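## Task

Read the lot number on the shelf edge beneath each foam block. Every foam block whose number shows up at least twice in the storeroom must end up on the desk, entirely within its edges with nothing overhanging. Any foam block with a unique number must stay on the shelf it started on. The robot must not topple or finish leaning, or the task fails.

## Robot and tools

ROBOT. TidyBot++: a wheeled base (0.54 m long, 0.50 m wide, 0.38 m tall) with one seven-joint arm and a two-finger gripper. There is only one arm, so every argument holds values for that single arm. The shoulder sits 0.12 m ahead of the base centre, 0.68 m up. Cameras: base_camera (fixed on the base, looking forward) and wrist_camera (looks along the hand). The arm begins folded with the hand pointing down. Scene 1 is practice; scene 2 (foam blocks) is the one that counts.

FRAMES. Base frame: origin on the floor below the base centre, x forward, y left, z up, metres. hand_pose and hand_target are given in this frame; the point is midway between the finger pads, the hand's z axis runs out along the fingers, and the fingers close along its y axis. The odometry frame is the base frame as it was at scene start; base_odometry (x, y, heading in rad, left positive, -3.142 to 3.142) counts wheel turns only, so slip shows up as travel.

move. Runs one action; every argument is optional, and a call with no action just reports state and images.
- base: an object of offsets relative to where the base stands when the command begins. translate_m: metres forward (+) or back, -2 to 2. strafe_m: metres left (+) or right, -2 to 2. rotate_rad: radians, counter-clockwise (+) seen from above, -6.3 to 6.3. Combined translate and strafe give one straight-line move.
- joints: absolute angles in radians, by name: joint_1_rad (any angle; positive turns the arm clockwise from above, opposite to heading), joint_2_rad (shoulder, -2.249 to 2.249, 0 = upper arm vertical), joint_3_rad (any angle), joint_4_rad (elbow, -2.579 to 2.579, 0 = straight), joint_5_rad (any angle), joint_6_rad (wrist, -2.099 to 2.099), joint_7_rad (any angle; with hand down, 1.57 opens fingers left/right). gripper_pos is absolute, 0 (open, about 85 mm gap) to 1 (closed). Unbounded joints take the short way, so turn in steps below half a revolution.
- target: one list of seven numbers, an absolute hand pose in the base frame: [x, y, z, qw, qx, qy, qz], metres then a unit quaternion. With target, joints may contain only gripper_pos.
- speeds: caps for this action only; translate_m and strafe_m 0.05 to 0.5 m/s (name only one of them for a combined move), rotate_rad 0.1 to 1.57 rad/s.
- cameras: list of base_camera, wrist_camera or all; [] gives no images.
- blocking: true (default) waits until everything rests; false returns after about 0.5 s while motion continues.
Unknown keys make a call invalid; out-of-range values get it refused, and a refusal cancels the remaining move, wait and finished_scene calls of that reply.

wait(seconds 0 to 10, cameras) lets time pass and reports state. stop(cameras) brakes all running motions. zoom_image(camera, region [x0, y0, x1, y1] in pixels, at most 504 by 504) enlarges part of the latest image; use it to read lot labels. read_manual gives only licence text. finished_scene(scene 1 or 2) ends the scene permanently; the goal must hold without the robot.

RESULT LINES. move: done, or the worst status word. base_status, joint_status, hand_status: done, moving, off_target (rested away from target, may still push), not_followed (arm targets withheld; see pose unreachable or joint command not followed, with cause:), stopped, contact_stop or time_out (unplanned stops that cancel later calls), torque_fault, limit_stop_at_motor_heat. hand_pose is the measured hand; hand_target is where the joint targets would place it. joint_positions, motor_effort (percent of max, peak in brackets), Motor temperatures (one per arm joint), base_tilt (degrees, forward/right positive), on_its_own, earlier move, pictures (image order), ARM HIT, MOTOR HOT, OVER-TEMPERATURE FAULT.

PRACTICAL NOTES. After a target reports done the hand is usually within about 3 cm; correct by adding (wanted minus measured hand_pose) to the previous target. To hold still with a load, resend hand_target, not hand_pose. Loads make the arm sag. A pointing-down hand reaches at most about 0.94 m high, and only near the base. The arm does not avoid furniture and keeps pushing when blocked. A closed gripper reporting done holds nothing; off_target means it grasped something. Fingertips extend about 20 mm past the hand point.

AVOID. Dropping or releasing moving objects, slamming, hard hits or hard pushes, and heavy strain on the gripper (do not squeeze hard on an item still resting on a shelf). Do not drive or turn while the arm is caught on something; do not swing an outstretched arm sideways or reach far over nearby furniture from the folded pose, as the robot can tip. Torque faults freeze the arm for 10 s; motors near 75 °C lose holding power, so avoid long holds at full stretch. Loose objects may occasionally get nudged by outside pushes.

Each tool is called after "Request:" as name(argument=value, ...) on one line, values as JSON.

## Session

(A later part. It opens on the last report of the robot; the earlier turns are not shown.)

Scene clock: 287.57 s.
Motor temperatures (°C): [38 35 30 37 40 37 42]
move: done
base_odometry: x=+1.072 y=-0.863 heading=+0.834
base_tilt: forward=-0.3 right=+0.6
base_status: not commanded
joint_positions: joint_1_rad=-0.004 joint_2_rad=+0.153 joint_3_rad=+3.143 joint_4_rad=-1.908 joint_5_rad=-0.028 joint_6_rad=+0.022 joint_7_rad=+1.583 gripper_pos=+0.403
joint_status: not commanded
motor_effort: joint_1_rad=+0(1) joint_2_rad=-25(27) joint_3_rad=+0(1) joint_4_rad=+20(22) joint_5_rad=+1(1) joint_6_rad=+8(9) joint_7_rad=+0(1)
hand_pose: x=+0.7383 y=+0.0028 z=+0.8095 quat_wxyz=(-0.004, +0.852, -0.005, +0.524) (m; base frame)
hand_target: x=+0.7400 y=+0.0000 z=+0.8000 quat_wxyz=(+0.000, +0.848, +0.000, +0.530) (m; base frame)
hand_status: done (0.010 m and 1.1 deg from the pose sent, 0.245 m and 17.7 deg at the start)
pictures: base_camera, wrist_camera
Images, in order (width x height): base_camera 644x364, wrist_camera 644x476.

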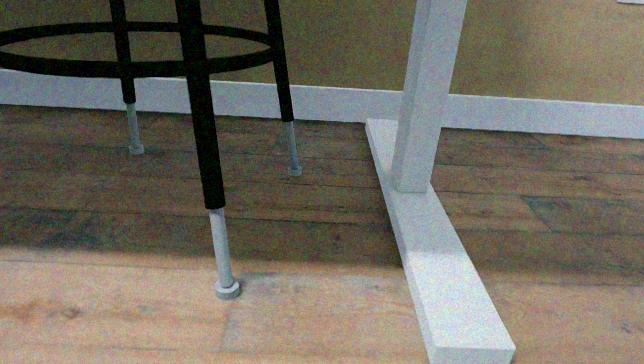

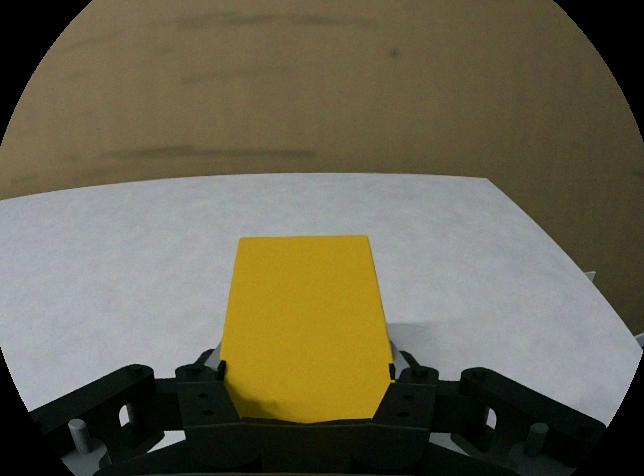

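Request:
move(target=[0.74, 0.0, 0.765, 0, 0.848, 0, 0.53], cameras=[])

Request:
move(target=[0.74, 0.0, 0.752, 0, 0.848, 0, 0.53], cameras=[])

Request:
move(target=[0.74, 0.0, 0.742, 0, 0.848, 0, 0.53], cameras=[])

Request:
move(target=[0.74, 0.0, 0.732, 0, 0.848, 0, 0.53], cameras=["wrist_camera"])

Scene clock: 288.90 s.
Motor temperatures (°C): [38 35 30 37 40 37 42]
move: done
base_odometry: x=+1.072 y=-0.863 heading=+0.834
base_tilt: forward=-0.3 right=+0.6
base_status: not commanded
joint_positions: joint_1_rad=-0.004 joint_2_rad=+0.202 joint_3_rad=+3.143 joint_4_rad=-1.980 joint_5_rad=-0.028 joint_6_rad=+0.146 joint_7_rad=+1.583 gripper_pos=+0.403
joint_status: not commanded
motor_effort: joint_1_rad=+0(1) joint_2_rad=-25(28) joint_3_rad=+0(0) joint_4_rad=+19(21) joint_5_rad=+1(1) joint_6_rad=+8(9) joint_7_rad=+0(1)
hand_pose: x=+0.7390 y=+0.0017 z=+0.7741 quat_wxyz=(-0.003, +0.851, -0.006, +0.525) (m; base frame)
hand_target: x=+0.7400 y=+0.0000 z=+0.7650 quat_wxyz=(+0.000, +0.848, +0.000, +0.530) (m; base frame)
hand_status: done (0.009 m and 1.0 deg from the pose sent, 0.045 m and 1.1 deg at the start)
pictures: none
No camera images: "cameras" was empty.

Scene clock: 289.57 s.
Motor temperatures (°C): [38 35 30 37 40 37 42]
move: done
base_odometry: x=+1.072 y=-0.863 heading=+0.834
base_tilt: forward=-0.3 right=+0.6
base_status: not commanded
joint_positions: joint_1_rad=-0.004 joint_2_rad=+0.218 joint_3_rad=+3.143 joint_4_rad=-2.002 joint_5_rad=-0.028 joint_6_rad=+0.195 joint_7_rad=+1.583 gripper_pos=+0.403
joint_status: not commanded
motor_effort: joint_1_rad=-1(1) joint_2_rad=-26(27) joint_3_rad=+0(0) joint_4_rad=+18(20) joint_5_rad=+1(1) joint_6_rad=+8(8) joint_7_rad=+0(1)
hand_pose: x=+0.7402 y=+0.0013 z=+0.7661 quat_wxyz=(-0.002, +0.848, -0.006, +0.530) (m; base frame)
hand_target: x=+0.7400 y=+0.0000 z=+0.7520 quat_wxyz=(+0.000, +0.848, +0.000, +0.530) (m; base frame)
hand_status: done (0.014 m and 0.8 deg from the pose sent, 0.022 m and 1.0 deg at the start)
pictures: none
No camera images: "cameras" was empty.

Scene clock: 290.20 s.
Motor temperatures (°C): [38 35 30 37 40 37 42]
move: done
base_odometry: x=+1.072 y=-0.863 heading=+0.834
base_tilt: forward=-0.3 right=+0.6
base_status: not commanded
joint_positions: joint_1_rad=-0.004 joint_2_rad=+0.231 joint_3_rad=+3.143 joint_4_rad=-2.018 joint_5_rad=-0.028 joint_6_rad=+0.231 joint_7_rad=+1.583 gripper_pos=+0.403
joint_status: not commanded
motor_effort: joint_1_rad=+0(1) joint_2_rad=-24(28) joint_3_rad=+0(0) joint_4_rad=+18(19) joint_5_rad=+1(1) joint_6_rad=+7(9) joint_7_rad=+0(1)
hand_pose: x=+0.7409 y=+0.0010 z=+0.7594 quat_wxyz=(-0.002, +0.846, -0.006, +0.533) (m; base frame)
hand_target: x=+0.7400 y=+0.0000 z=+0.7420 quat_wxyz=(+0.000, +0.848, +0.000, +0.530) (m; base frame)
hand_status: done (0.017 m and 0.8 deg from the pose sent, 0.024 m and 0.8 deg at the start)
pictures: none
No camera images: "cameras" was empty.

Scene clock: 290.80 s.
Motor temperatures (°C): [38 35 30 37 40 37 42]
move: off_target
base_odometry: x=+1.072 y=-0.863 heading=+0.834
base_tilt: forward=-0.3 right=+0.6
base_status: not commanded
joint_positions: joint_1_rad=-0.004 joint_2_rad=+0.236 joint_3_rad=+3.143 joint_4_rad=-2.032 joint_5_rad=-0.028 joint_6_rad=+0.269 joint_7_rad=+1.583 gripper_pos=+0.403
joint_status: not commanded
motor_effort: joint_1_rad=+0(1) joint_2_rad=-24(25) joint_3_rad=+1(1) joint_4_rad=+17(18) joint_5_rad=+1(1) joint_6_rad=+7(8) joint_7_rad=+0(0)
hand_pose: x=+0.7417 y=+0.0007 z=+0.7597 quat_wxyz=(-0.001, +0.841, -0.007, +0.541) (m; base frame)
hand_target: x=+0.7400 y=+0.0000 z=+0.7320 quat_wxyz=(+0.000, +0.848, +0.000, +0.530) (m; base frame)
hand_status: off_target (0.028 m and 1.6 deg from the pose sent, 0.027 m and 0.8 deg at the start)
pictures: wrist_camera
Images, in order (width x height): wrist_camera 644x476.

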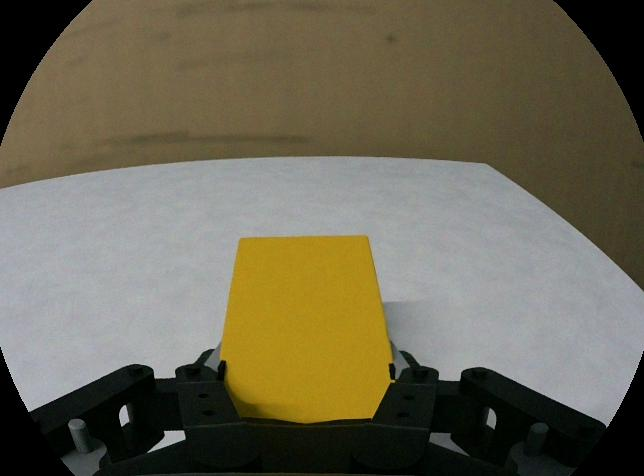

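Request:
move(joints={"gripper_pos": 0.0}, cameras=[])

Request:
move(target=[0.69, 0.0, 0.81, 0, 0.848, 0, 0.53], cameras=["wrist_camera"])

Request:
move(joints={"joint_1_rad":0,"joint_2_rad":-0.34,"joint_3_rad":3.14,"joint_4_rad":-2.28,"joint_5_rad":0,"joint_6_rad":0.1,"joint_7_rad":1.57}, cameras=[])

Request:
move(base={"translate_m": -0.4}, cameras=["wrist_camera"])

Scene clock: 291.87 s.
Motor temperatures (°C): [38 35 30 37 40 37 42]
move: done
base_odometry: x=+1.072 y=-0.863 heading=+0.834
base_tilt: forward=-0.3 right=+0.6
base_status: not commanded
joint_positions: joint_1_rad=-0.004 joint_2_rad=+0.252 joint_3_rad=+3.143 joint_4_rad=-2.035 joint_5_rad=-0.028 joint_6_rad=+0.269 joint_7_rad=+1.583 gripper_pos=+0.000
joint_status: all done
motor_effort: joint_1_rad=-1(1) joint_2_rad=-26(27) joint_3_rad=+0(1) joint_4_rad=+18(18) joint_5_rad=+1(1) joint_6_rad=+8(9) joint_7_rad=+0(1)
hand_pose: x=+0.7418 y=+0.0007 z=+0.7485 quat_wxyz=(-0.001, +0.846, -0.007, +0.533) (m; base frame)
hand_target: x=+0.7400 y=+0.0000 z=+0.7320 quat_wxyz=(+0.000, +0.848, +0.000, +0.530) (m; base frame)
hand_status: not commanded
pictures: none
No camera images: "cameras" was empty.

Scene clock: 293.17 s.
Motor temperatures (°C): [38 35 30 37 40 37 42]
move: done
base_odometry: x=+1.072 y=-0.863 heading=+0.834
base_tilt: forward=-0.3 right=+0.6
base_status: not commanded
joint_positions: joint_1_rad=+0.008 joint_2_rad=+0.039 joint_3_rad=+3.134 joint_4_rad=-2.035 joint_5_rad=-0.023 joint_6_rad=+0.115 joint_7_rad=+1.572 gripper_pos=+0.000
joint_status: not commanded
motor_effort: joint_1_rad=+0(1) joint_2_rad=-21(28) joint_3_rad=+1(1) joint_4_rad=+20(21) joint_5_rad=+1(1) joint_6_rad=+7(9) joint_7_rad=+0(1)
hand_pose: x=+0.6989 y=+0.0002 z=+0.8332 quat_wxyz=(-0.005, +0.830, -0.010, +0.558) (m; base frame)
hand_target: x=+0.6900 y=+0.0000 z=+0.8100 quat_wxyz=(+0.000, +0.848, +0.000, +0.530) (m; base frame)
hand_status: done (0.025 m and 4.0 deg from the pose sent, 0.080 m and 0.9 deg at the start)
pictures: wrist_camera
Images, in order (width x height): wrist_camera 644x476.

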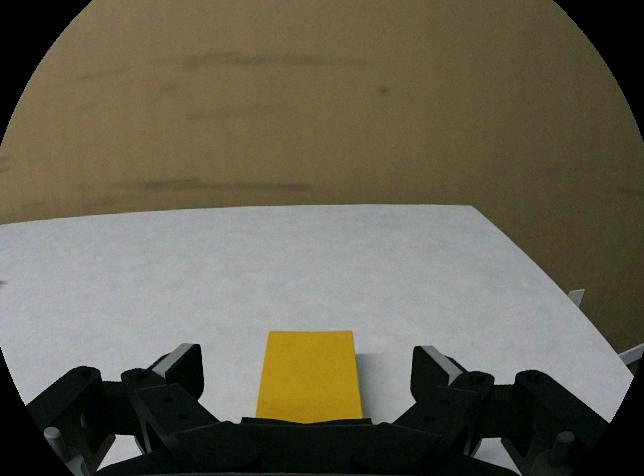

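Scene clock: 294.70 s.
Motor temperatures (°C): [38 35 30 37 40 37 42]
move: done
base_odometry: x=+1.072 y=-0.863 heading=+0.834
base_tilt: forward=-0.3 right=+0.6
base_status: not commanded
joint_positions: joint_1_rad=+0.008 joint_2_rad=-0.333 joint_3_rad=+3.134 joint_4_rad=-2.249 joint_5_rad=-0.023 joint_6_rad=+0.115 joint_7_rad=+1.572 gripper_pos=+0.000
joint_status: all done
motor_effort: joint_1_rad=+0(2) joint_2_rad=-9(22) joint_3_rad=+1(1) joint_4_rad=+22(22) joint_5_rad=+1(2) joint_6_rad=+9(10) joint_7_rad=+0(1)
hand_pose: x=+0.5803 y=+0.0007 z=+0.9021 quat_wxyz=(-0.005, +0.784, -0.009, +0.621) (m; base frame)
hand_target: x=+0.5719 y=+0.0021 z=+0.8822 quat_wxyz=(+0.000, +0.796, +0.000, +0.606) (m; base frame)
hand_status: not commanded
pictures: none
No camera images: "cameras" was empty.

Scene clock: 296.73 s.
Motor temperatures (°C): [38 35 30 37 40 37 42]
move: done
base_odometry: x=+0.803 y=-1.160 heading=+0.834
base_tilt: forward=-0.3 right=+0.6
base_status: done
joint_positions: joint_1_rad=+0.008 joint_2_rad=-0.347 joint_3_rad=+3.135 joint_4_rad=-2.253 joint_5_rad=-0.023 joint_6_rad=+0.115 joint_7_rad=+1.572 gripper_pos=+0.000
joint_status: not commanded
motor_effort: joint_1_rad=+0(2) joint_2_rad=-8(12) joint_3_rad=+0(2) joint_4_rad=+21(23) joint_5_rad=+1(1) joint_6_rad=+8(9) joint_7_rad=+0(1)
hand_pose: x=+0.5764 y=+0.0006 z=+0.9056 quat_wxyz=(-0.005, +0.781, -0.009, +0.625) (m; base frame)
hand_target: x=+0.5719 y=+0.0021 z=+0.8822 quat_wxyz=(+0.000, +0.796, +0.000, +0.606) (m; base frame)
hand_status: not commanded
pictures: wrist_camera
Images, in order (width x height): wrist_camera 644x476.

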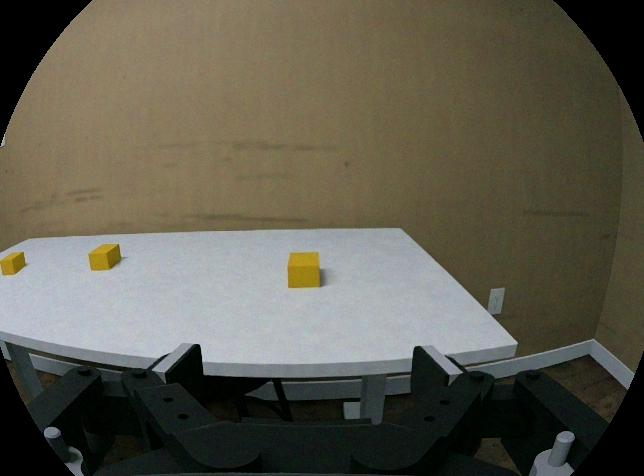

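Request:
finished_scene(scene=2)

The scene is finished: the task was done.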